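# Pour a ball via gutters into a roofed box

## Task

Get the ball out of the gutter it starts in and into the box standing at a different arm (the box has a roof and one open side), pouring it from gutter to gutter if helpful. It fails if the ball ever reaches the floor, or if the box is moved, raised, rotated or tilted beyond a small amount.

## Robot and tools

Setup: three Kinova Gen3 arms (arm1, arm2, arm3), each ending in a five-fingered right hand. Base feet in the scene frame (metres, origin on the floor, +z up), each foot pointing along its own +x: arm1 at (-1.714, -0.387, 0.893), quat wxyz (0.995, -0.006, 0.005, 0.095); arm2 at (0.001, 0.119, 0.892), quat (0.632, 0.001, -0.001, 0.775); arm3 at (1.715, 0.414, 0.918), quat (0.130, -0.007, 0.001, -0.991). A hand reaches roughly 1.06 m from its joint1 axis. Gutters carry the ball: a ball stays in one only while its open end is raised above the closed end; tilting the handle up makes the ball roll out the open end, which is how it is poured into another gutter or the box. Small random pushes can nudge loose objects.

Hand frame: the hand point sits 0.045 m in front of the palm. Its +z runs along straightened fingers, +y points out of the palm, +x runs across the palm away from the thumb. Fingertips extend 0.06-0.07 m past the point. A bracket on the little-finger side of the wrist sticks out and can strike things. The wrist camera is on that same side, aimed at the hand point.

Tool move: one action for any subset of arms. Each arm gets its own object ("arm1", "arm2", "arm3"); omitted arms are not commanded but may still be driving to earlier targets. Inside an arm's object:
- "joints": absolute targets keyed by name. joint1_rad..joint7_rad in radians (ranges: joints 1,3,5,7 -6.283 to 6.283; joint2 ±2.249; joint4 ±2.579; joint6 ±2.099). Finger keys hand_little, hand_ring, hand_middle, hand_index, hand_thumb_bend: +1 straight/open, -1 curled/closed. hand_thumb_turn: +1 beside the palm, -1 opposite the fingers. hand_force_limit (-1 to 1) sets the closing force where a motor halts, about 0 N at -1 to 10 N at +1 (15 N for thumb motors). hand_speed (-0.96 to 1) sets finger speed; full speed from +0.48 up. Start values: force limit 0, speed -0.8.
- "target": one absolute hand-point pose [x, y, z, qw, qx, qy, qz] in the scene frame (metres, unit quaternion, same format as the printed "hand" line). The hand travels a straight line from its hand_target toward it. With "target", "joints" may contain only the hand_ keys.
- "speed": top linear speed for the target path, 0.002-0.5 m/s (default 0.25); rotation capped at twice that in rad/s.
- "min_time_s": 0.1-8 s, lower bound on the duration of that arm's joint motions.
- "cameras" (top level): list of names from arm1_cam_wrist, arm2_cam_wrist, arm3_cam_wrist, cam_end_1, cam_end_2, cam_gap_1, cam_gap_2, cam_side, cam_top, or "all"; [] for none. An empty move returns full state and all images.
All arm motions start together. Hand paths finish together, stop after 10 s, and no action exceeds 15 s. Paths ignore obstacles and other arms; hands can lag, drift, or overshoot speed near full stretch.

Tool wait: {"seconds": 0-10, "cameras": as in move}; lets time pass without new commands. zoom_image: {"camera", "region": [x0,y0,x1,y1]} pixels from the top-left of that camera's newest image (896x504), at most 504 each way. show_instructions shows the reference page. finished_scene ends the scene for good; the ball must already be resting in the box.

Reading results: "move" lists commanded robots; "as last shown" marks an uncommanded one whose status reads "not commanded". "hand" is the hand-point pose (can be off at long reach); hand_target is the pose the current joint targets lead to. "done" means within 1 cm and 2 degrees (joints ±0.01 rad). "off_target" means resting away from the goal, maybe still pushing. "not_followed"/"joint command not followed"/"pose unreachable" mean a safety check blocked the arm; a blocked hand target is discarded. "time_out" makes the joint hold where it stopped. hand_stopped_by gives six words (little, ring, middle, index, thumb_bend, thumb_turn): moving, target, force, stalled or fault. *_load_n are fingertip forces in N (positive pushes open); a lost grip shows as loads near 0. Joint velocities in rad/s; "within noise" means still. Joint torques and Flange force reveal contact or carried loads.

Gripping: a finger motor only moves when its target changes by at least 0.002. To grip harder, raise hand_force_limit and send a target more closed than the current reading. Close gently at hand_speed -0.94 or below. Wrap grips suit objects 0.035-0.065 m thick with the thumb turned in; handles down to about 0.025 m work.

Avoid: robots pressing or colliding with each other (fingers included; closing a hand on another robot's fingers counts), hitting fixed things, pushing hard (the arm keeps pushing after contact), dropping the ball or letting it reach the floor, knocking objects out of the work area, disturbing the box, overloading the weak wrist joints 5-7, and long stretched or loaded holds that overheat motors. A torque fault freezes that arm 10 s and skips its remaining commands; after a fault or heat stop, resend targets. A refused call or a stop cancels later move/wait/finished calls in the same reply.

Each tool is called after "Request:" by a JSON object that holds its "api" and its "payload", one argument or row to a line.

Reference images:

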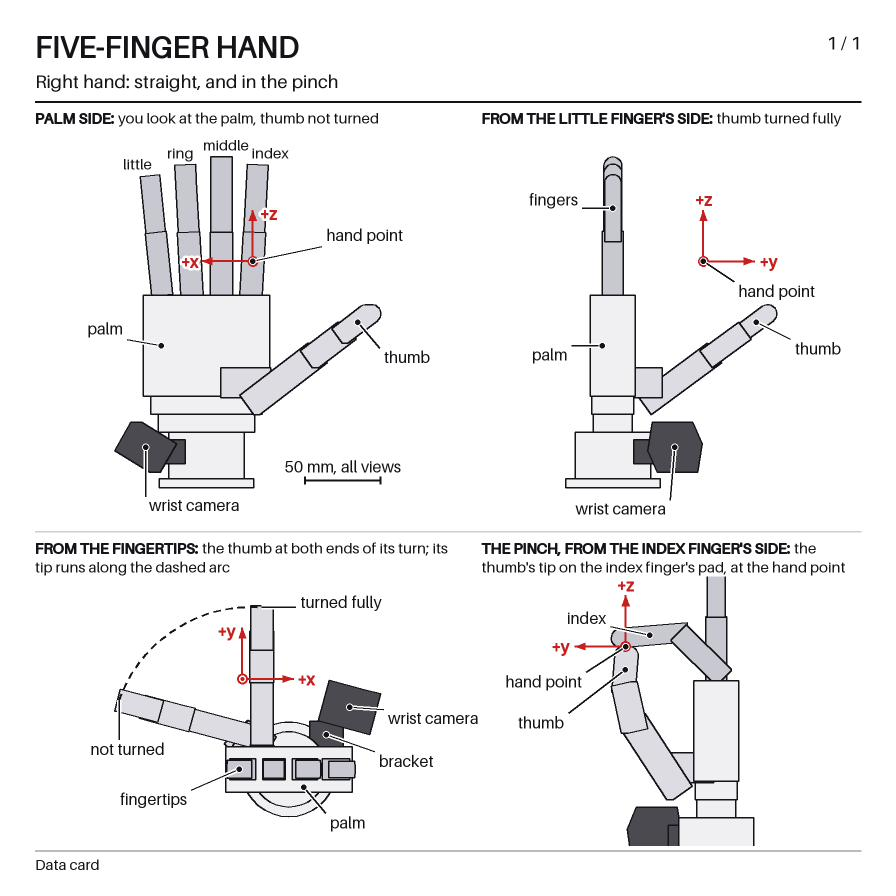

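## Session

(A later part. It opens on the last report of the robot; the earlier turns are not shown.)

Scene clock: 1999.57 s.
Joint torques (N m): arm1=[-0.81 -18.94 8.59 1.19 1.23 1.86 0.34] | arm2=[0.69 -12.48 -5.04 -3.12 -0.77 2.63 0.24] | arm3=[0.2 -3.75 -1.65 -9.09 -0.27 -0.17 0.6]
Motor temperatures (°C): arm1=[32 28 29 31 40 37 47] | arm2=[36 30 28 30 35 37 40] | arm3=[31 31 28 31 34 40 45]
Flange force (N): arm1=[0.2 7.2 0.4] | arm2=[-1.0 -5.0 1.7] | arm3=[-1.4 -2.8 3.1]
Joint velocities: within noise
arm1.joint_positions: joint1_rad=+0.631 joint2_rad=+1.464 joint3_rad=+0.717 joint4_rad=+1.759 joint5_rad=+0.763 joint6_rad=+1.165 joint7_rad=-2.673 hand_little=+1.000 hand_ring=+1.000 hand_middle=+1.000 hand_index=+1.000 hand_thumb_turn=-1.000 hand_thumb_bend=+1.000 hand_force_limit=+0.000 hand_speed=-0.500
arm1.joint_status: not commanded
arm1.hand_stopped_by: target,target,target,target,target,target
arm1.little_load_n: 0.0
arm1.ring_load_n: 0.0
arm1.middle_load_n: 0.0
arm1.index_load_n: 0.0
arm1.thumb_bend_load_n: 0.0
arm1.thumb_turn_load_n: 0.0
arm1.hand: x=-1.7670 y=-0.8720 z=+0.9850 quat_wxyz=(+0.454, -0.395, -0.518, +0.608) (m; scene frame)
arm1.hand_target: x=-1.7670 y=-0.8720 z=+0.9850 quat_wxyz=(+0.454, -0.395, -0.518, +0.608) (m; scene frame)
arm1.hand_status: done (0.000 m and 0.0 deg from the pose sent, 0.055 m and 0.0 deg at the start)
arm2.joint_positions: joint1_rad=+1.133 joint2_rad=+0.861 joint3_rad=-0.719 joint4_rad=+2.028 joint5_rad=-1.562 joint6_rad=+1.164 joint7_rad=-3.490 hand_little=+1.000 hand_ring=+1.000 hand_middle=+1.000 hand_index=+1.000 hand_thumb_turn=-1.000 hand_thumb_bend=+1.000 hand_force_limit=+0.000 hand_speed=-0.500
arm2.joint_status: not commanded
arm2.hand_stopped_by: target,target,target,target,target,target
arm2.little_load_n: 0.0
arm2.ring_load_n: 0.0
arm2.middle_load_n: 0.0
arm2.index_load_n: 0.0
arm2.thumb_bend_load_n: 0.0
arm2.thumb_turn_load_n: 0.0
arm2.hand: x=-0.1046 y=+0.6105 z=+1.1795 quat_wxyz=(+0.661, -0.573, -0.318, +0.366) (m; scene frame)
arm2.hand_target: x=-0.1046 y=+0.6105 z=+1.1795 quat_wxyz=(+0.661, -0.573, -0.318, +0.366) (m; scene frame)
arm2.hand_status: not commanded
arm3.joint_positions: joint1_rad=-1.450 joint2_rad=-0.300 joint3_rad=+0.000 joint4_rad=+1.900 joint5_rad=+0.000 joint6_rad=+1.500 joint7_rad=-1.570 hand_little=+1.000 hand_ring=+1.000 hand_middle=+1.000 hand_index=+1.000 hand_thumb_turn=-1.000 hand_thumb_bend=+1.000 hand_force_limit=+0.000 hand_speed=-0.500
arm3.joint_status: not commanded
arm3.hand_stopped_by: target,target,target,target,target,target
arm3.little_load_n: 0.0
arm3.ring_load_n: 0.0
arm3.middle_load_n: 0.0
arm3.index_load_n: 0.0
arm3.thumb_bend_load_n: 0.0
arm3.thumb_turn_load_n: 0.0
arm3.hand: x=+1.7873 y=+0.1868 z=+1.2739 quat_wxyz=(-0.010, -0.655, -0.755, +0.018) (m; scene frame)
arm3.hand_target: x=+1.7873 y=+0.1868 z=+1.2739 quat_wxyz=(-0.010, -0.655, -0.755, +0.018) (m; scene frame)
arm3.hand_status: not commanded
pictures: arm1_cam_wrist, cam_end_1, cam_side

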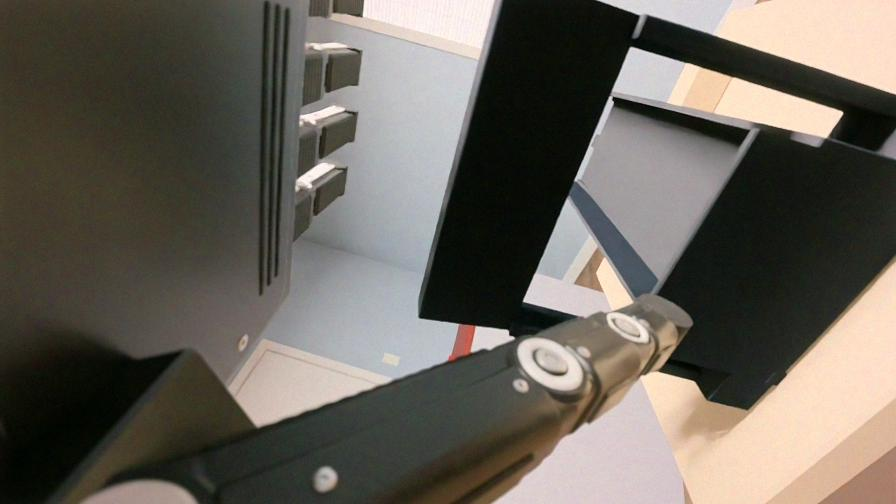

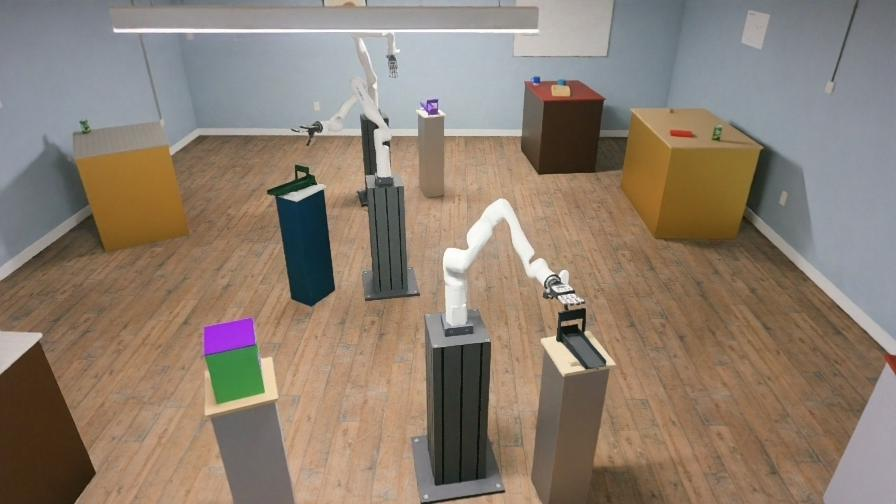

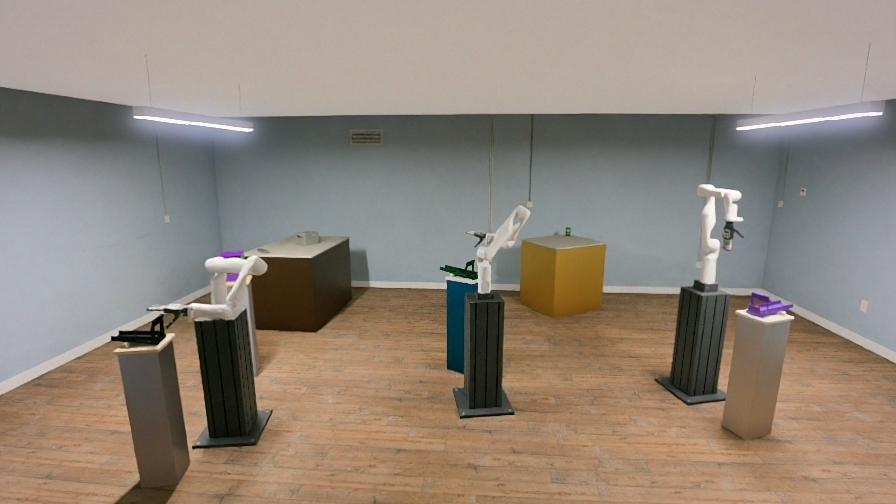

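Request:
{"api": "move", "payload": {
  "arm1": {"target": [-1.767, -0.872, 0.958, 0.454, -0.395, -0.518, 0.608], "speed": 0.04},
  "cameras": ["arm1_cam_wrist", "cam_side", "cam_end_1"]
}}

Request:
{"api": "zoom_image", "payload": {
  "camera": "cam_side",
  "region": [110, 270, 220, 350]
}}

Request:
{"api": "zoom_image", "payload": {
  "camera": "cam_end_1",
  "region": [500, 230, 640, 390]
}}

Scene clock: 2029.93 s.
Joint torques (N m): arm1=[-0.8 -19.07 8.54 1.43 1.16 1.88 0.33] | arm2=[0.71 -12.49 -5.06 -3.33 -0.79 2.62 0.26] | arm3=[0.23 -3.78 -1.64 -9.11 -0.26 -0.19 0.6]
Motor temperatures (°C): arm1=[32 28 29 31 40 37 47] | arm2=[36 30 28 30 35 37 40] | arm3=[31 31 28 32 34 40 45]
Flange force (N): arm1=[0.5 6.9 0.5] | arm2=[-1.6 -5.0 1.6] | arm3=[-1.4 -2.8 3.1]
move: arm1 done
Joint velocities: within noise
arm1.joint_positions: joint1_rad=+0.640 joint2_rad=+1.519 joint3_rad=+0.692 joint4_rad=+1.718 joint5_rad=+0.739 joint6_rad=+1.172 joint7_rad=-2.694 hand_little=+1.000 hand_ring=+1.000 hand_middle=+1.000 hand_index=+1.000 hand_thumb_turn=-1.000 hand_thumb_bend=+1.000 hand_force_limit=+0.000 hand_speed=-0.500
arm1.joint_status: not commanded
arm1.hand_stopped_by: target,target,target,target,target,target
arm1.little_load_n: 0.0
arm1.ring_load_n: 0.0
arm1.middle_load_n: 0.0
arm1.index_load_n: 0.0
arm1.thumb_bend_load_n: 0.0
arm1.thumb_turn_load_n: 0.0
arm1.hand: x=-1.7670 y=-0.8720 z=+0.9580 quat_wxyz=(+0.454, -0.395, -0.518, +0.608)
arm1.hand_target: x=-1.7670 y=-0.8720 z=+0.9580 quat_wxyz=(+0.454, -0.395, -0.518, +0.608)
arm1.hand_status: done (0.000 m and 0.0 deg from the pose sent, 0.027 m and 0.0 deg at the start)
arm2, arm3: as last shown
pictures: arm1_cam_wrist, cam_end_1, cam_side

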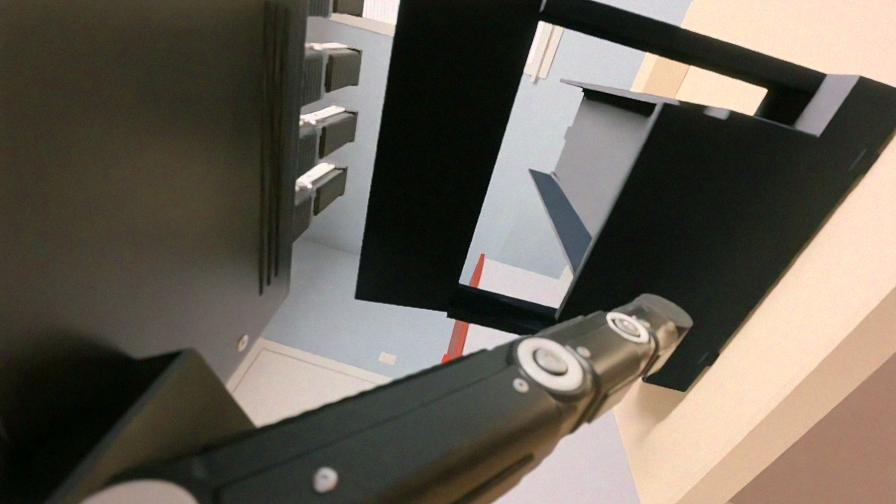

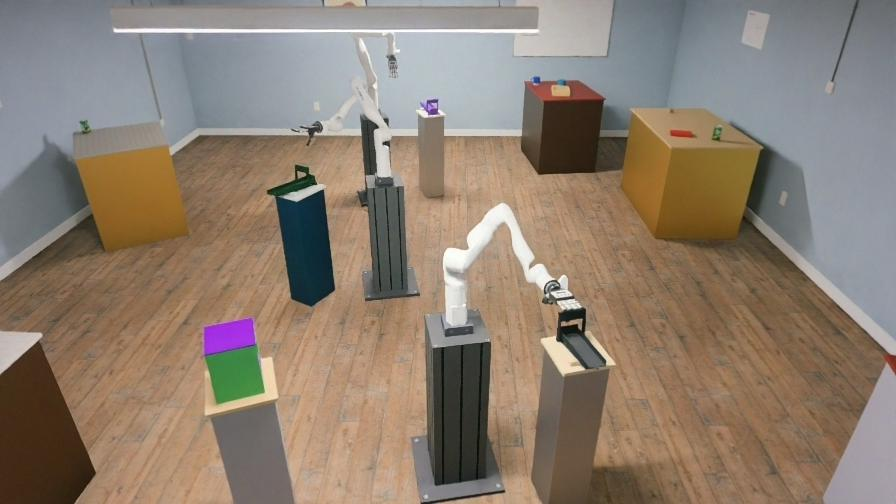

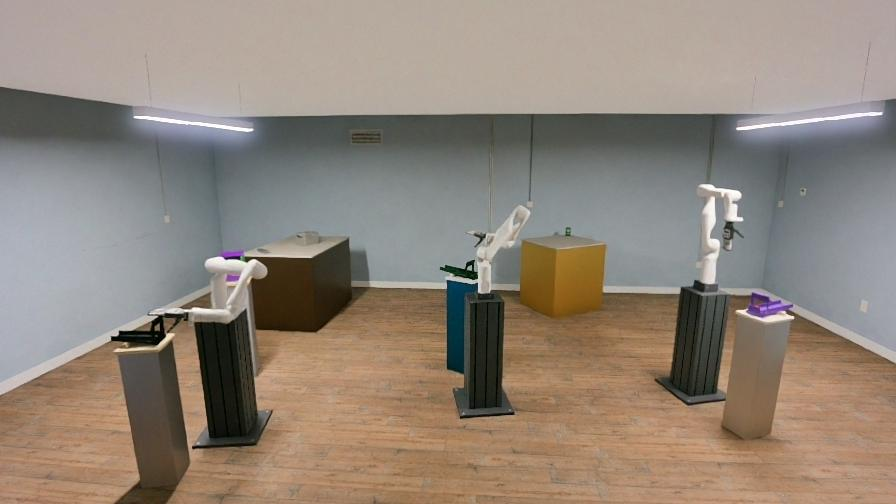

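Scaled by 4.582 from the camera's image (finer frame: 1280x720).

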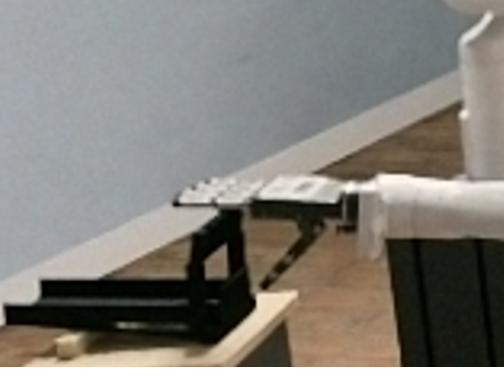

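Scaled by 3.150 from the camera's image (finer frame: 1280x720).

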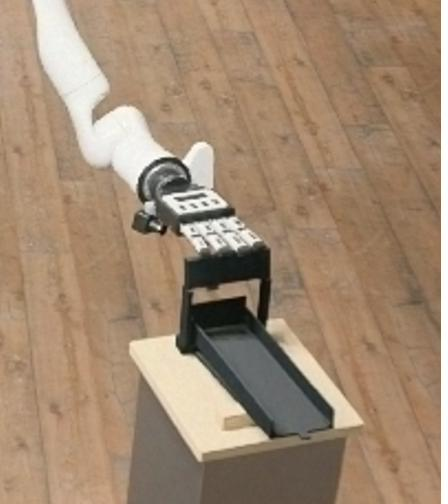

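Request:
{"api": "move", "payload": {
  "arm1": {"joints": {"hand_thumb_bend": 0.5, "hand_force_limit": -0.7, "hand_speed": -0.6}},
  "cameras": ["arm1_cam_wrist", "cam_side"]
}}

Request:
{"api": "zoom_image", "payload": {
  "camera": "cam_side",
  "region": [110, 290, 200, 350]
}}

Scene clock: 2280.37 s.
Joint torques (N m): arm1=[-0.86 -19.05 8.51 1.47 1.16 1.9 0.33] | arm2=[0.74 -12.47 -5.02 -3.29 -0.77 2.65 0.26] | arm3=[0.25 -3.77 -1.64 -9.08 -0.28 -0.19 0.59]
Motor temperatures (°C): arm1=[32 28 29 31 39 37 47] | arm2=[36 30 28 30 35 37 39] | arm3=[31 31 28 32 34 39 45]
Flange force (N): arm1=[0.3 7.0 0.6] | arm2=[-1.5 -5.1 1.8] | arm3=[-1.4 -2.8 3.1]
move: arm1 done
Joint velocities: within noise
arm1.joint_positions: joint1_rad=+0.640 joint2_rad=+1.519 joint3_rad=+0.692 joint4_rad=+1.718 joint5_rad=+0.739 joint6_rad=+1.172 joint7_rad=-2.694 hand_little=+1.000 hand_ring=+1.000 hand_middle=+1.000 hand_index=+1.000 hand_thumb_turn=-1.000 hand_thumb_bend=+0.500 hand_force_limit=-0.700 hand_speed=-0.600
arm1.joint_status: all done
arm1.hand_stopped_by: target,target,target,target,target,target
arm1.little_load_n: 0.0
arm1.ring_load_n: 0.0
arm1.middle_load_n: 0.0
arm1.index_load_n: 0.0
arm1.thumb_bend_load_n: 0.0
arm1.thumb_turn_load_n: 0.0
arm1.hand: x=-1.7670 y=-0.8720 z=+0.9580 quat_wxyz=(+0.454, -0.395, -0.518, +0.608)
arm1.hand_target: x=-1.7670 y=-0.8720 z=+0.9580 quat_wxyz=(+0.454, -0.395, -0.518, +0.608)
arm1.hand_status: not commanded
arm2, arm3: as last shown

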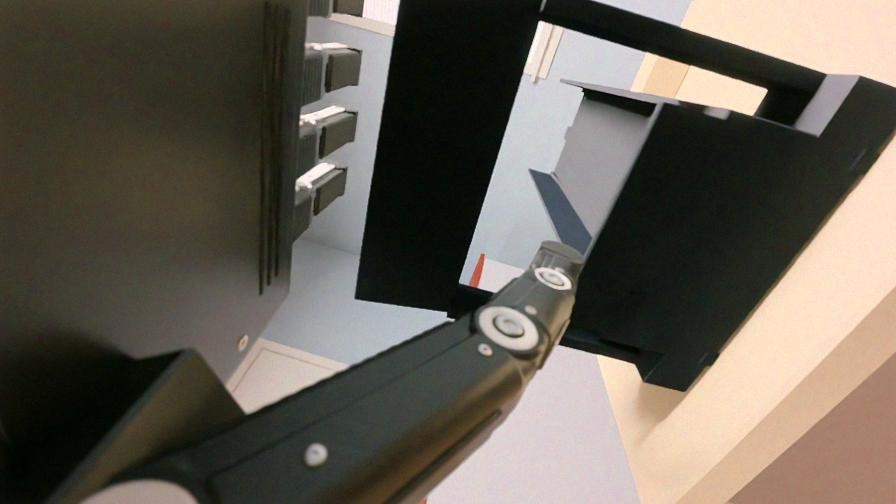

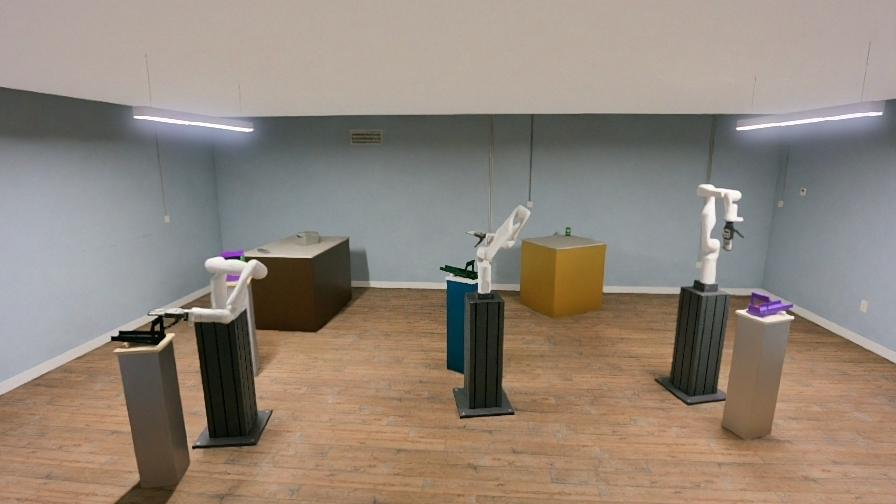

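Scaled by 5.600 from the camera's image (finer frame: 1280x720).

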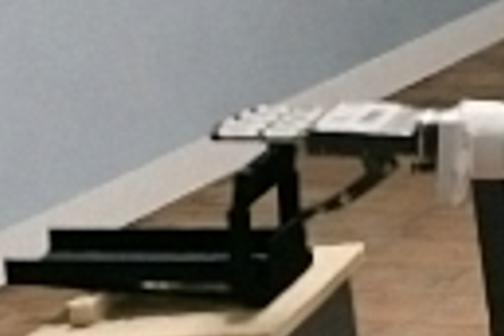

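Request:
{"api": "move", "payload": {
  "arm1": {"joints": {"hand_index": -0.3, "hand_little": -0.3, "hand_force_limit": -0.92, "hand_speed": -0.94}},
  "cameras": ["arm1_cam_wrist"]
}}

Scene clock: 2452.63 s.
Joint torques (N m): arm1=[-1.02 -18.93 7.84 1.13 0.98 1.48 0.31] | arm2=[0.65 -12.44 -4.98 -3.23 -0.76 2.61 0.23] | arm3=[0.17 -3.76 -1.63 -9.02 -0.24 -0.2 0.59]
Motor temperatures (°C): arm1=[31 28 28 31 39 37 47] | arm2=[35 30 28 30 35 36 39] | arm3=[31 31 28 32 34 39 45]
Flange force (N): arm1=[0.2 5.7 1.1] | arm2=[-1.5 -5.2 1.6] | arm3=[-1.5 -2.8 2.8]
move: arm1 off_target
Joint velocities: within noise
arm1.joint_positions: joint1_rad=+0.640 joint2_rad=+1.519 joint3_rad=+0.692 joint4_rad=+1.718 joint5_rad=+0.739 joint6_rad=+1.172 joint7_rad=-2.694 hand_little=+0.555 hand_ring=+1.000 hand_middle=+1.000 hand_index=+0.560 hand_thumb_turn=-1.000 hand_thumb_bend=+0.500 hand_force_limit=-0.920 hand_speed=-0.940
arm1.joint_status: hand_little off_target (ended at +0.555, target -0.300); hand_index off_target (ended at +0.560, target -0.300); the others done
arm1.hand_stopped_by: force,target,target,force,target,target
arm1.little_load_n: 0.5
arm1.ring_load_n: 0.0
arm1.middle_load_n: 0.0
arm1.index_load_n: 0.5
arm1.thumb_bend_load_n: 0.0
arm1.thumb_turn_load_n: 0.0
arm1.hand: x=-1.7670 y=-0.8720 z=+0.9580 quat_wxyz=(+0.454, -0.395, -0.518, +0.608)
arm1.hand_target: x=-1.7670 y=-0.8720 z=+0.9580 quat_wxyz=(+0.454, -0.395, -0.518, +0.608)
arm1.hand_status: not commanded
arm2, arm3: as last shown

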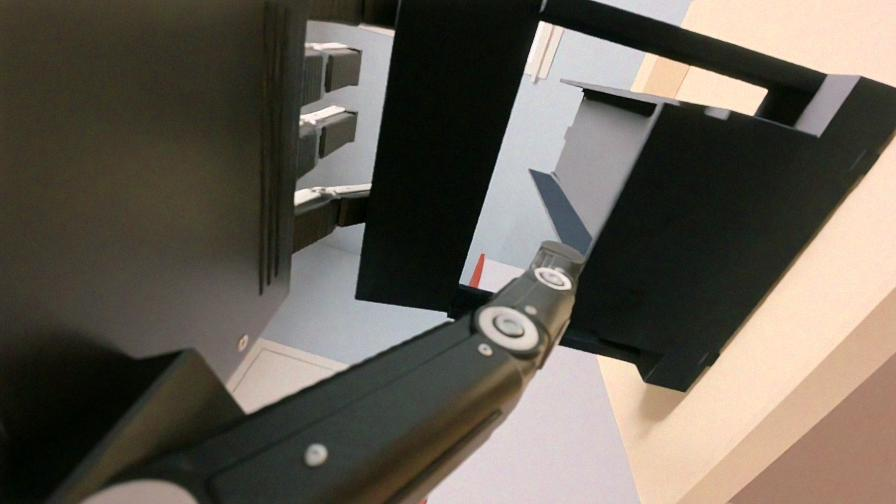

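Request:
{"api": "move", "payload": {
  "arm1": {"joints": {"hand_index": 1, "hand_little": 1, "hand_speed": -0.5}},
  "cameras": []
}}

Request:
{"api": "move", "payload": {
  "arm1": {"target": [-1.767, -0.872, 0.973, 0.454, -0.395, -0.518, 0.608], "speed": 0.04},
  "cameras": []
}}

Request:
{"api": "move", "payload": {
  "arm1": {"joints": {"hand_index": -0.4, "hand_little": -0.4, "hand_force_limit": -0.92, "hand_speed": -0.93}},
  "cameras": ["arm1_cam_wrist"]
}}

Scene clock: 2500.17 s.
Joint torques (N m): arm1=[-0.78 -19.06 8.54 1.45 1.18 1.85 0.33] | arm2=[0.7 -12.5 -4.98 -3.32 -0.78 2.63 0.29] | arm3=[0.24 -3.77 -1.63 -9.12 -0.23 -0.2 0.56]
Motor temperatures (°C): arm1=[31 28 28 31 39 37 47] | arm2=[35 30 28 30 34 36 39] | arm3=[31 31 28 32 34 39 45]
Flange force (N): arm1=[0.4 6.9 0.4] | arm2=[-1.5 -5.1 1.6] | arm3=[-1.3 -2.8 3.1]
move: arm1 done
Joint velocities: within noise
arm1.joint_positions: joint1_rad=+0.640 joint2_rad=+1.519 joint3_rad=+0.692 joint4_rad=+1.718 joint5_rad=+0.739 joint6_rad=+1.172 joint7_rad=-2.694 hand_little=+1.000 hand_ring=+1.000 hand_middle=+1.000 hand_index=+1.000 hand_thumb_turn=-1.000 hand_thumb_bend=+0.500 hand_force_limit=-0.920 hand_speed=-0.500
arm1.joint_status: all done
arm1.hand_stopped_by: target,target,target,target,target,target
arm1.little_load_n: 0.0
arm1.ring_load_n: 0.0
arm1.middle_load_n: 0.0
arm1.index_load_n: 0.0
arm1.thumb_bend_load_n: 0.5
arm1.thumb_turn_load_n: 0.0
arm1.hand: x=-1.7670 y=-0.8720 z=+0.9580 quat_wxyz=(+0.454, -0.395, -0.518, +0.608)
arm1.hand_target: x=-1.7670 y=-0.8720 z=+0.9580 quat_wxyz=(+0.454, -0.395, -0.518, +0.608)
arm1.hand_status: not commanded
arm2, arm3: as last shown
arm2.middle_load_n: -0.5

Scene clock: 2501.13 s.
Joint torques (N m): arm1=[-0.76 -18.99 8.53 1.36 1.16 1.81 0.34] | arm2=[0.64 -12.49 -5.01 -3.34 -0.76 2.69 0.23] | arm3=[0.21 -3.74 -1.63 -9.1 -0.25 -0.16 0.58]
Motor temperatures (°C): arm1=[31 28 28 31 39 37 47] | arm2=[35 30 28 30 34 36 39] | arm3=[31 31 28 32 34 39 45]
Flange force (N): arm1=[0.1 7.1 0.3] | arm2=[-1.8 -5.0 1.7] | arm3=[-1.3 -2.8 3.2]
move: arm1 done
Joint velocities: within noise
arm1.joint_positions: joint1_rad=+0.635 joint2_rad=+1.488 joint3_rad=+0.706 joint4_rad=+1.742 joint5_rad=+0.753 joint6_rad=+1.168 joint7_rad=-2.683 hand_little=+1.000 hand_ring=+1.000 hand_middle=+1.000 hand_index=+1.000 hand_thumb_turn=-1.000 hand_thumb_bend=+0.500 hand_force_limit=-0.920 hand_speed=-0.500
arm1.joint_status: not commanded
arm1.hand_stopped_by: target,target,target,target,target,target
arm1.little_load_n: 0.0
arm1.ring_load_n: 0.0
arm1.middle_load_n: 0.0
arm1.index_load_n: 0.0
arm1.thumb_bend_load_n: 0.0
arm1.thumb_turn_load_n: 0.0
arm1.hand: x=-1.7670 y=-0.8720 z=+0.9730 quat_wxyz=(+0.454, -0.395, -0.518, +0.608)
arm1.hand_target: x=-1.7670 y=-0.8720 z=+0.9730 quat_wxyz=(+0.454, -0.395, -0.518, +0.608)
arm1.hand_status: done (0.000 m and 0.0 deg from the pose sent, 0.015 m and 0.0 deg at the start)
arm2, arm3: as last shown
arm2.middle_load_n: 0.0

Scene clock: 2506.90 s.
Joint torques (N m): arm1=[-1.18 -19.03 7.94 0.94 1.07 1.53 0.33] | arm2=[0.69 -12.47 -5.04 -3.24 -0.73 2.67 0.22] | arm3=[0.22 -3.79 -1.65 -9.12 -0.26 -0.18 0.58]
Motor temperatures (°C): arm1=[31 28 28 31 39 37 47] | arm2=[35 30 28 30 34 36 39] | arm3=[31 31 28 32 34 39 45]
Flange force (N): arm1=[0.2 6.3 1.4] | arm2=[-1.5 -5.0 1.8] | arm3=[-1.4 -2.9 3.2]
move: arm1 off_target
Joint velocities: within noise
arm1.joint_positions: joint1_rad=+0.635 joint2_rad=+1.488 joint3_rad=+0.706 joint4_rad=+1.742 joint5_rad=+0.753 joint6_rad=+1.168 joint7_rad=-2.683 hand_little=+0.311 hand_ring=+1.000 hand_middle=+1.000 hand_index=+0.312 hand_thumb_turn=-1.000 hand_thumb_bend=+0.500 hand_force_limit=-0.920 hand_speed=-0.930
arm1.joint_status: hand_little off_target (ended at +0.311, target -0.400); hand_index off_target (ended at +0.312, target -0.400); the others done
arm1.hand_stopped_by: force,target,target,force,target,target
arm1.little_load_n: 0.5
arm1.ring_load_n: 0.0
arm1.middle_load_n: 0.0
arm1.index_load_n: 0.5
arm1.thumb_bend_load_n: 0.5
arm1.thumb_turn_load_n: 0.0
arm1.hand: x=-1.7670 y=-0.8720 z=+0.9730 quat_wxyz=(+0.454, -0.395, -0.518, +0.608)
arm1.hand_target: x=-1.7670 y=-0.8720 z=+0.9730 quat_wxyz=(+0.454, -0.395, -0.518, +0.608)
arm1.hand_status: not commanded
arm2, arm3: as last shown
arm2.thumb_turn_load_n: 0.5

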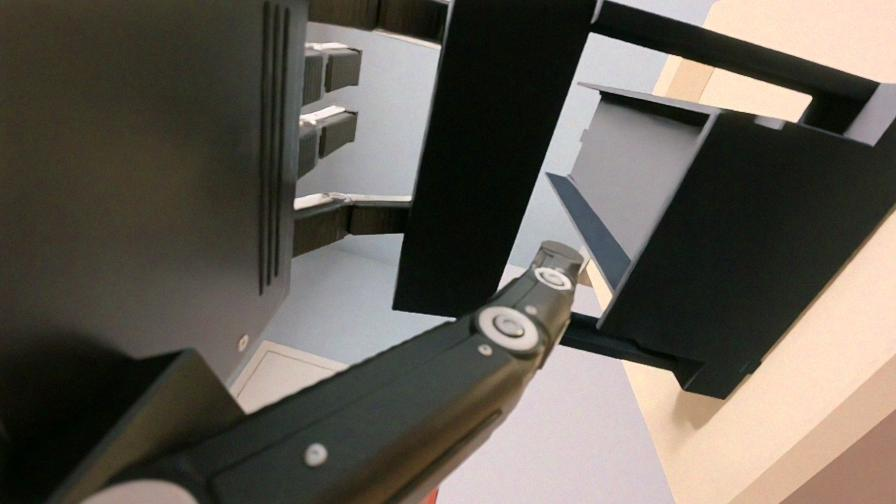

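Request:
{"api": "move", "payload": {
  "cameras": ["cam_top", "cam_end_1", "cam_gap_1", "cam_side"]
}}

Request:
{"api": "zoom_image", "payload": {
  "camera": "cam_end_1",
  "region": [530, 290, 620, 375]
}}

Request:
{"api": "zoom_image", "payload": {
  "camera": "cam_side",
  "region": [130, 300, 190, 350]
}}

Scene clock: 2573.57 s.
Joint torques (N m): arm1=[-1.19 -19.02 7.93 0.92 1.04 1.54 0.34] | arm2=[0.67 -12.42 -5.04 -3.2 -0.76 2.59 0.26] | arm3=[0.24 -3.77 -1.59 -9.1 -0.25 -0.17 0.58]
Motor temperatures (°C): arm1=[31 29 28 31 39 36 47] | arm2=[35 30 28 30 34 36 39] | arm3=[31 30 28 32 33 39 45]
Flange force (N): arm1=[0.2 6.2 1.5] | arm2=[-1.3 -5.3 1.6] | arm3=[-1.4 -2.7 3.2]
Joint velocities: within noise
arm1.joint_positions: joint1_rad=+0.635 joint2_rad=+1.488 joint3_rad=+0.706 joint4_rad=+1.742 joint5_rad=+0.753 joint6_rad=+1.168 joint7_rad=-2.683 hand_little=+0.311 hand_ring=+1.000 hand_middle=+1.000 hand_index=+0.312 hand_thumb_turn=-1.000 hand_thumb_bend=+0.500 hand_force_limit=-0.920 hand_speed=-0.930
arm1.joint_status: hand_little off_target (ended at +0.311, target -0.400); hand_index off_target (ended at +0.312, target -0.400); the others done
arm1.hand_stopped_by: force,target,target,force,target,target
arm1.little_load_n: 0.5
arm1.ring_load_n: 0.0
arm1.middle_load_n: 0.0
arm1.index_load_n: 1.0
arm1.thumb_bend_load_n: 0.0
arm1.thumb_turn_load_n: 0.0
arm1.hand: x=-1.7670 y=-0.8720 z=+0.9730 quat_wxyz=(+0.454, -0.395, -0.518, +0.608) (m; scene frame)
arm1.hand_target: x=-1.7670 y=-0.8720 z=+0.9730 quat_wxyz=(+0.454, -0.395, -0.518, +0.608) (m; scene frame)
arm1.hand_status: not commanded
arm2.joint_positions: joint1_rad=+1.133 joint2_rad=+0.861 joint3_rad=-0.719 joint4_rad=+2.028 joint5_rad=-1.562 joint6_rad=+1.164 joint7_rad=-3.490 hand_little=+1.000 hand_ring=+1.000 hand_middle=+1.000 hand_index=+1.000 hand_thumb_turn=-1.000 hand_thumb_bend=+1.000 hand_force_limit=+0.000 hand_speed=-0.500
arm2.joint_status: not commanded
arm2.hand_stopped_by: target,target,target,target,target,target
arm2.little_load_n: 0.0
arm2.ring_load_n: 0.0
arm2.middle_load_n: 0.0
arm2.index_load_n: 0.0
arm2.thumb_bend_load_n: 0.0
arm2.thumb_turn_load_n: 0.0
arm2.hand: x=-0.1046 y=+0.6105 z=+1.1795 quat_wxyz=(+0.661, -0.573, -0.318, +0.366) (m; scene frame)
arm2.hand_target: x=-0.1046 y=+0.6105 z=+1.1795 quat_wxyz=(+0.661, -0.573, -0.318, +0.366) (m; scene frame)
arm2.hand_status: not commanded
arm3.joint_positions: joint1_rad=-1.450 joint2_rad=-0.300 joint3_rad=+0.000 joint4_rad=+1.900 joint5_rad=+0.000 joint6_rad=+1.500 joint7_rad=-1.570 hand_little=+1.000 hand_ring=+1.000 hand_middle=+1.000 hand_index=+1.000 hand_thumb_turn=-1.000 hand_thumb_bend=+1.000 hand_force_limit=+0.000 hand_speed=-0.500
arm3.joint_status: not commanded
arm3.hand_stopped_by: target,target,target,target,target,target
arm3.little_load_n: 0.0
arm3.ring_load_n: 0.0
arm3.middle_load_n: 0.5
arm3.index_load_n: 0.0
arm3.thumb_bend_load_n: 0.0
arm3.thumb_turn_load_n: 0.0
arm3.hand: x=+1.7873 y=+0.1868 z=+1.2739 quat_wxyz=(-0.010, -0.655, -0.755, +0.018) (m; scene frame)
arm3.hand_target: x=+1.7873 y=+0.1868 z=+1.2739 quat_wxyz=(-0.010, -0.655, -0.755, +0.018) (m; scene frame)
arm3.hand_status: not commanded
pictures: cam_end_1, cam_gap_1, cam_side, cam_top

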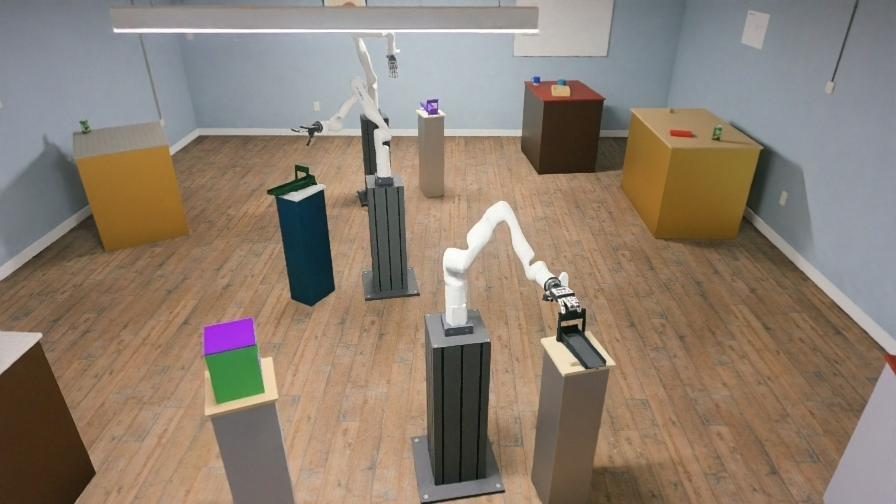

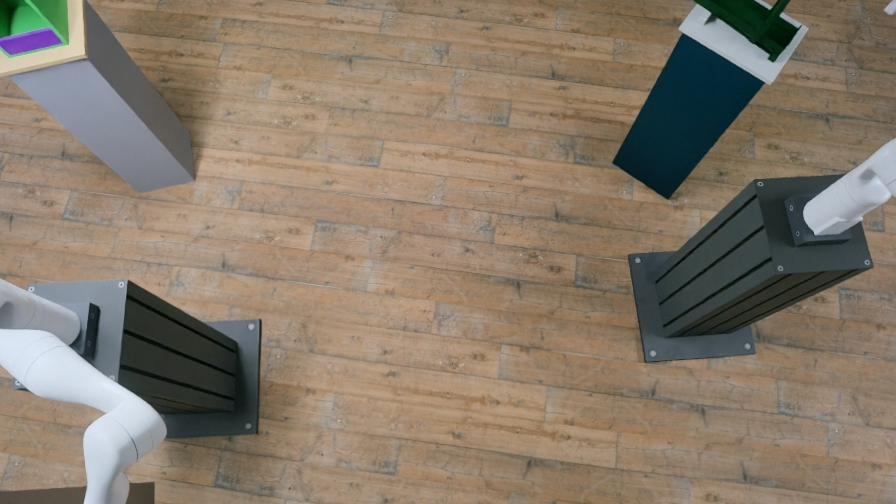

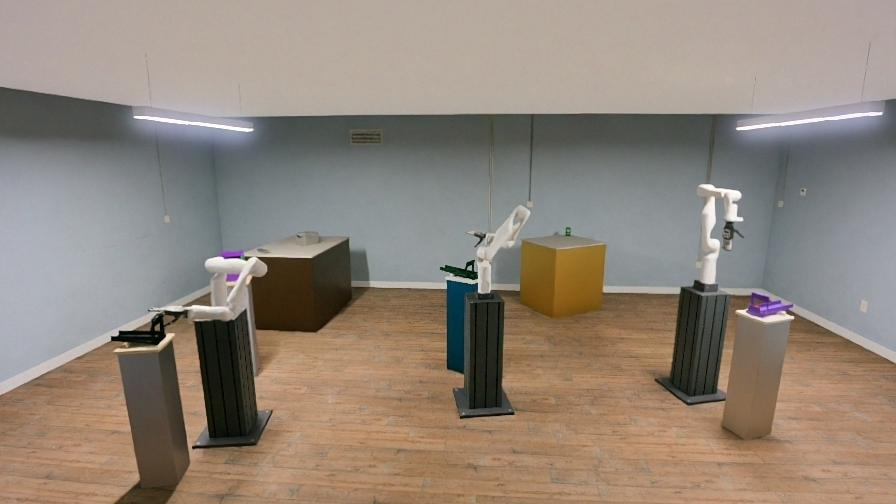

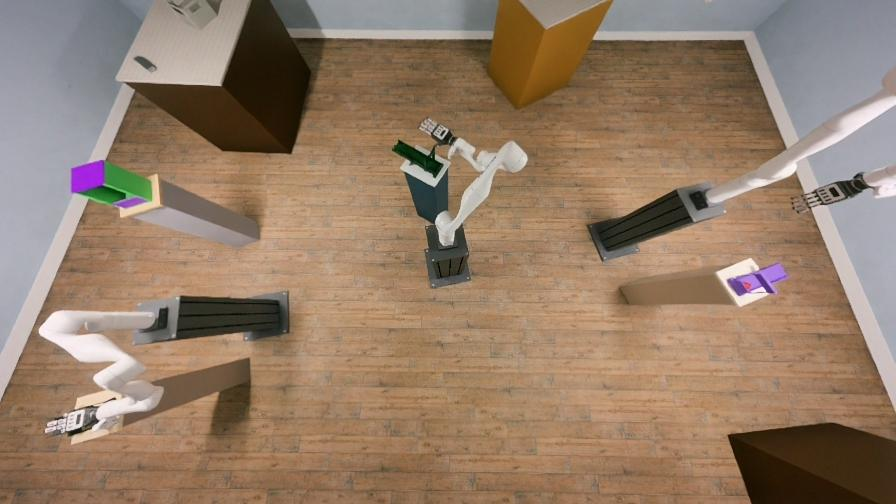

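Scaled by 5.600 from the camera's image (finer frame: 1280x720).

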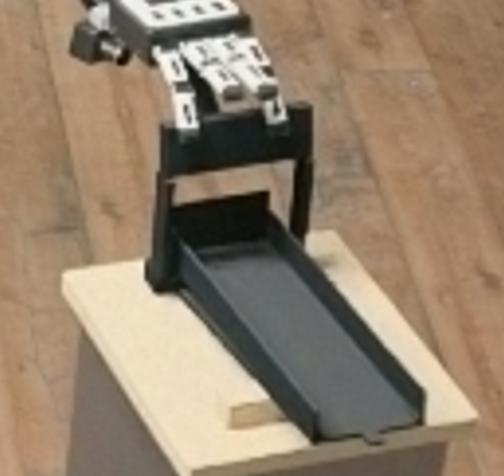

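Scaled by 8.400 from the camera's image (finer frame: 1280x720).

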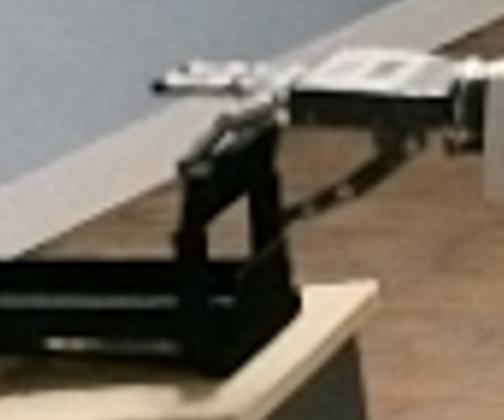

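Request:
{"api": "move", "payload": {
  "arm1": {"joints": {"hand_index": 1, "hand_little": 1, "hand_speed": -0.5}},
  "cameras": []
}}

Request:
{"api": "move", "payload": {
  "arm1": {"target": [-1.785, -0.877, 0.966, 0.4487, -0.3905, -0.5214, 0.612], "speed": 0.04},
  "cameras": ["arm1_cam_wrist", "cam_side", "cam_end_1"]
}}

Request:
{"api": "zoom_image", "payload": {
  "camera": "cam_side",
  "region": [130, 300, 190, 350]
}}

Scene clock: 2636.67 s.
Joint torques (N m): arm1=[-0.83 -18.97 8.59 1.32 1.18 1.88 0.32] | arm2=[0.66 -12.55 -5.04 -3.26 -0.77 2.64 0.2] | arm3=[0.23 -3.77 -1.66 -9.07 -0.27 -0.2 0.56]
Motor temperatures (°C): arm1=[31 29 28 30 39 36 47] | arm2=[35 30 28 29 34 36 39] | arm3=[31 30 28 32 33 39 45]
Flange force (N): arm1=[0.2 7.1 0.5] | arm2=[-1.5 -4.8 1.6] | arm3=[-1.4 -3.0 3.0]
move: arm1 done
Joint velocities: within noise
arm1.joint_positions: joint1_rad=+0.635 joint2_rad=+1.488 joint3_rad=+0.706 joint4_rad=+1.742 joint5_rad=+0.753 joint6_rad=+1.168 joint7_rad=-2.683 hand_little=+1.000 hand_ring=+1.000 hand_middle=+1.000 hand_index=+1.000 hand_thumb_turn=-1.000 hand_thumb_bend=+0.500 hand_force_limit=-0.920 hand_speed=-0.500
arm1.joint_status: all done
arm1.hand_stopped_by: target,target,target,target,target,target
arm1.little_load_n: 0.0
arm1.ring_load_n: 0.0
arm1.middle_load_n: 0.0
arm1.index_load_n: 0.0
arm1.thumb_bend_load_n: 0.0
arm1.thumb_turn_load_n: 0.0
arm1.hand: x=-1.7670 y=-0.8720 z=+0.9730 quat_wxyz=(+0.454, -0.395, -0.518, +0.608)
arm1.hand_target: x=-1.7670 y=-0.8720 z=+0.9730 quat_wxyz=(+0.454, -0.395, -0.518, +0.608)
arm1.hand_status: not commanded
arm2, arm3: as last shown
arm3.middle_load_n: 0.0

Scene clock: 2637.67 s.
Joint torques (N m): arm1=[-0.81 -18.73 8.66 1.62 1.1 1.93 0.36] | arm2=[0.7 -12.47 -5.07 -3.22 -0.75 2.63 0.27] | arm3=[0.21 -3.83 -1.65 -9.05 -0.26 -0.18 0.57]
Motor temperatures (°C): arm1=[31 29 28 30 39 36 47] | arm2=[35 30 28 29 34 36 39] | arm3=[31 30 28 32 33 39 45]
Flange force (N): arm1=[0.8 7.1 0.7] | arm2=[-1.3 -5.1 1.7] | arm3=[-1.6 -2.9 3.0]
move: arm1 done
Joint velocities: within noise
arm1.joint_positions: joint1_rad=+0.653 joint2_rad=+1.515 joint3_rad=+0.717 joint4_rad=+1.769 joint5_rad=+0.783 joint6_rad=+1.108 joint7_rad=-2.728 hand_little=+1.000 hand_ring=+1.000 hand_middle=+1.000 hand_index=+1.000 hand_thumb_turn=-1.000 hand_thumb_bend=+0.500 hand_force_limit=-0.920 hand_speed=-0.500
arm1.joint_status: not commanded
arm1.hand_stopped_by: target,target,target,target,target,target
arm1.little_load_n: 0.0
arm1.ring_load_n: 0.0
arm1.middle_load_n: 0.0
arm1.index_load_n: 0.0
arm1.thumb_bend_load_n: 0.5
arm1.thumb_turn_load_n: 0.0
arm1.hand: x=-1.7850 y=-0.8770 z=+0.9660 quat_wxyz=(+0.449, -0.390, -0.521, +0.612)
arm1.hand_target: x=-1.7850 y=-0.8770 z=+0.9660 quat_wxyz=(+0.449, -0.390, -0.521, +0.612)
arm1.hand_status: done (0.000 m and 0.0 deg from the pose sent, 0.020 m and 1.0 deg at the start)
arm2, arm3: as last shown
pictures: arm1_cam_wrist, cam_end_1, cam_side

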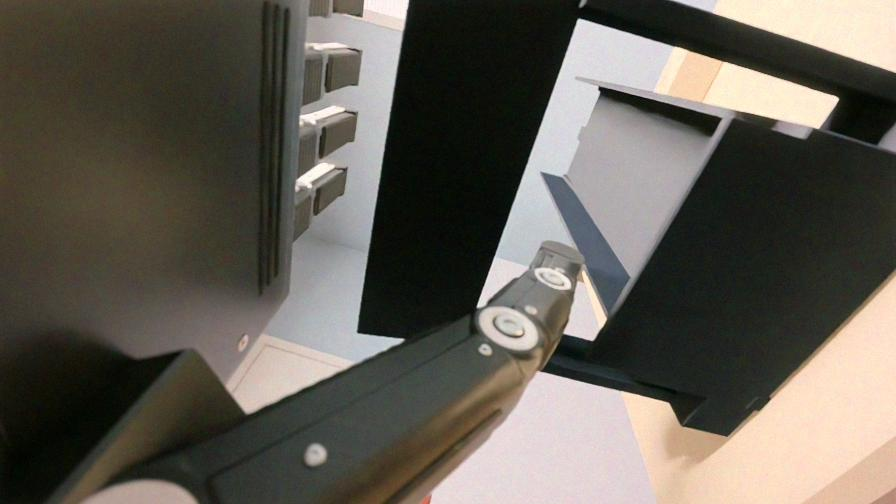

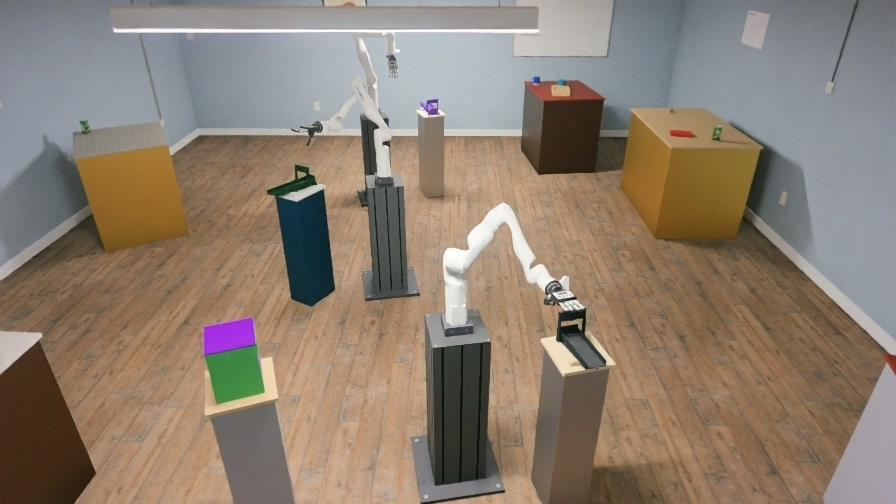

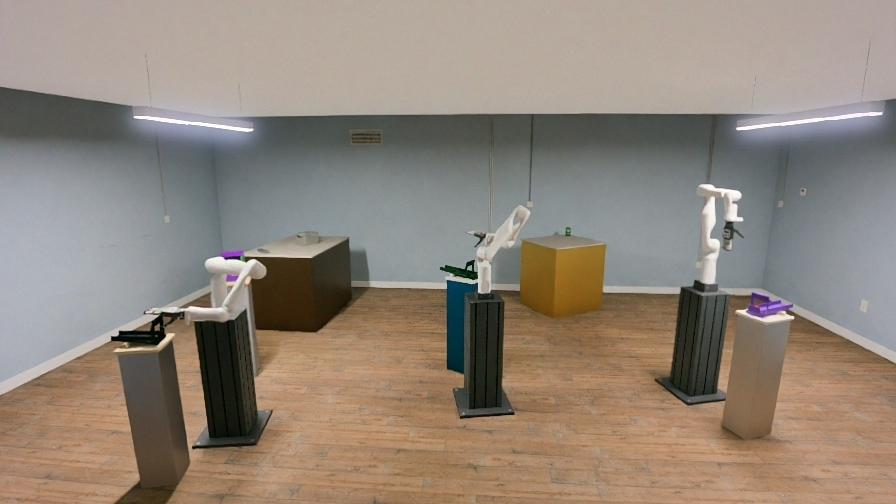

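Scaled by 8.400 from the camera's image (finer frame: 1280x720).

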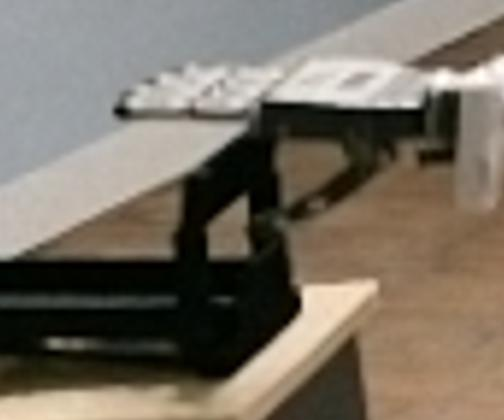

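Request:
{"api": "move", "payload": {
  "arm1": {"joints": {"hand_index": -0.5, "hand_little": -0.5, "hand_force_limit": -0.92, "hand_speed": -0.93}},
  "cameras": ["arm1_cam_wrist"]
}}

Scene clock: 2649.23 s.
Joint torques (N m): arm1=[-1.11 -18.7 8.09 1.26 0.98 1.61 0.33] | arm2=[0.7 -12.52 -5 -3.23 -0.74 2.63 0.28] | arm3=[0.28 -3.76 -1.65 -9.05 -0.26 -0.18 0.54]
Motor temperatures (°C): arm1=[31 29 28 30 39 36 47] | arm2=[35 30 28 29 34 36 39] | arm3=[31 30 28 32 33 39 45]
Flange force (N): arm1=[0.8 6.2 1.5] | arm2=[-1.3 -5.0 1.7] | arm3=[-1.5 -3.0 3.0]
move: arm1 off_target
Joint velocities: within noise
arm1.joint_positions: joint1_rad=+0.653 joint2_rad=+1.515 joint3_rad=+0.717 joint4_rad=+1.769 joint5_rad=+0.783 joint6_rad=+1.108 joint7_rad=-2.728 hand_little=-0.030 hand_ring=+1.000 hand_middle=+1.000 hand_index=+0.049 hand_thumb_turn=-1.000 hand_thumb_bend=+0.500 hand_force_limit=-0.920 hand_speed=-0.930
arm1.joint_status: hand_little off_target (ended at -0.030, target -0.500); hand_index off_target (ended at +0.049, target -0.500); the others done
arm1.hand_stopped_by: force,target,target,force,target,target
arm1.little_load_n: 0.5
arm1.ring_load_n: 0.0
arm1.middle_load_n: 0.0
arm1.index_load_n: 0.0
arm1.thumb_bend_load_n: 0.0
arm1.thumb_turn_load_n: 0.0
arm1.hand: x=-1.7850 y=-0.8770 z=+0.9660 quat_wxyz=(+0.449, -0.390, -0.521, +0.612)
arm1.hand_target: x=-1.7850 y=-0.8770 z=+0.9660 quat_wxyz=(+0.449, -0.390, -0.521, +0.612)
arm1.hand_status: not commanded
arm2, arm3: as last shown
arm3.index_load_n: -0.5

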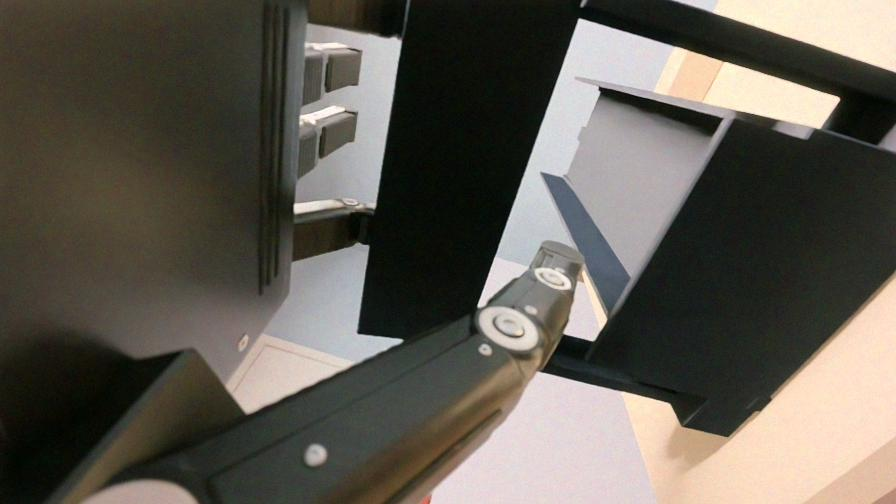

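Request:
{"api": "move", "payload": {
  "arm1": {"joints": {"hand_thumb_bend": -0.4, "hand_force_limit": -0.8, "hand_speed": -0.9}},
  "cameras": ["arm1_cam_wrist"]
}}

Scene clock: 2673.03 s.
Joint torques (N m): arm1=[-0.93 -18.66 8.42 1.45 1.03 1.71 0.33] | arm2=[0.58 -12.49 -5.04 -3.27 -0.72 2.61 0.23] | arm3=[0.21 -3.79 -1.6 -9.04 -0.27 -0.19 0.56]
Motor temperatures (°C): arm1=[31 29 28 30 39 36 47] | arm2=[35 30 28 29 34 36 39] | arm3=[31 30 28 32 33 39 44]
Flange force (N): arm1=[0.7 6.5 0.9] | arm2=[-1.7 -5.1 1.5] | arm3=[-1.5 -2.8 2.9]
move: arm1 off_target
Joint velocities: within noise
arm1.joint_positions: joint1_rad=+0.653 joint2_rad=+1.515 joint3_rad=+0.717 joint4_rad=+1.769 joint5_rad=+0.783 joint6_rad=+1.108 joint7_rad=-2.728 hand_little=-0.030 hand_ring=+1.000 hand_middle=+1.000 hand_index=+0.049 hand_thumb_turn=-1.000 hand_thumb_bend=+0.049 hand_force_limit=-0.800 hand_speed=-0.900
arm1.joint_status: hand_thumb_bend off_target (ended at +0.049, target -0.400); the others done
arm1.hand_stopped_by: force,target,target,force,force,target
arm1.little_load_n: 0.5
arm1.ring_load_n: 0.0
arm1.middle_load_n: -0.5
arm1.index_load_n: 0.0
arm1.thumb_bend_load_n: 1.5
arm1.thumb_turn_load_n: 0.0
arm1.hand: x=-1.7850 y=-0.8770 z=+0.9660 quat_wxyz=(+0.449, -0.390, -0.521, +0.612)
arm1.hand_target: x=-1.7850 y=-0.8770 z=+0.9660 quat_wxyz=(+0.449, -0.390, -0.521, +0.612)
arm1.hand_status: not commanded
arm2, arm3: as last shown
arm3.index_load_n: 0.0

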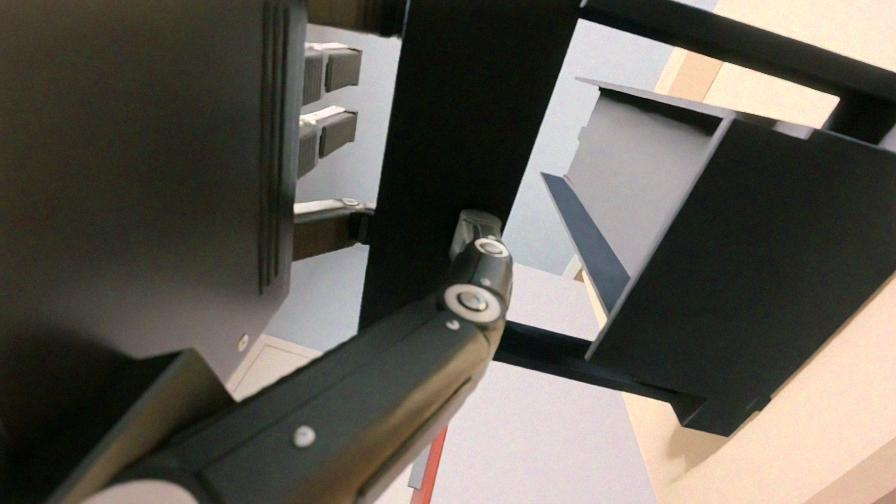

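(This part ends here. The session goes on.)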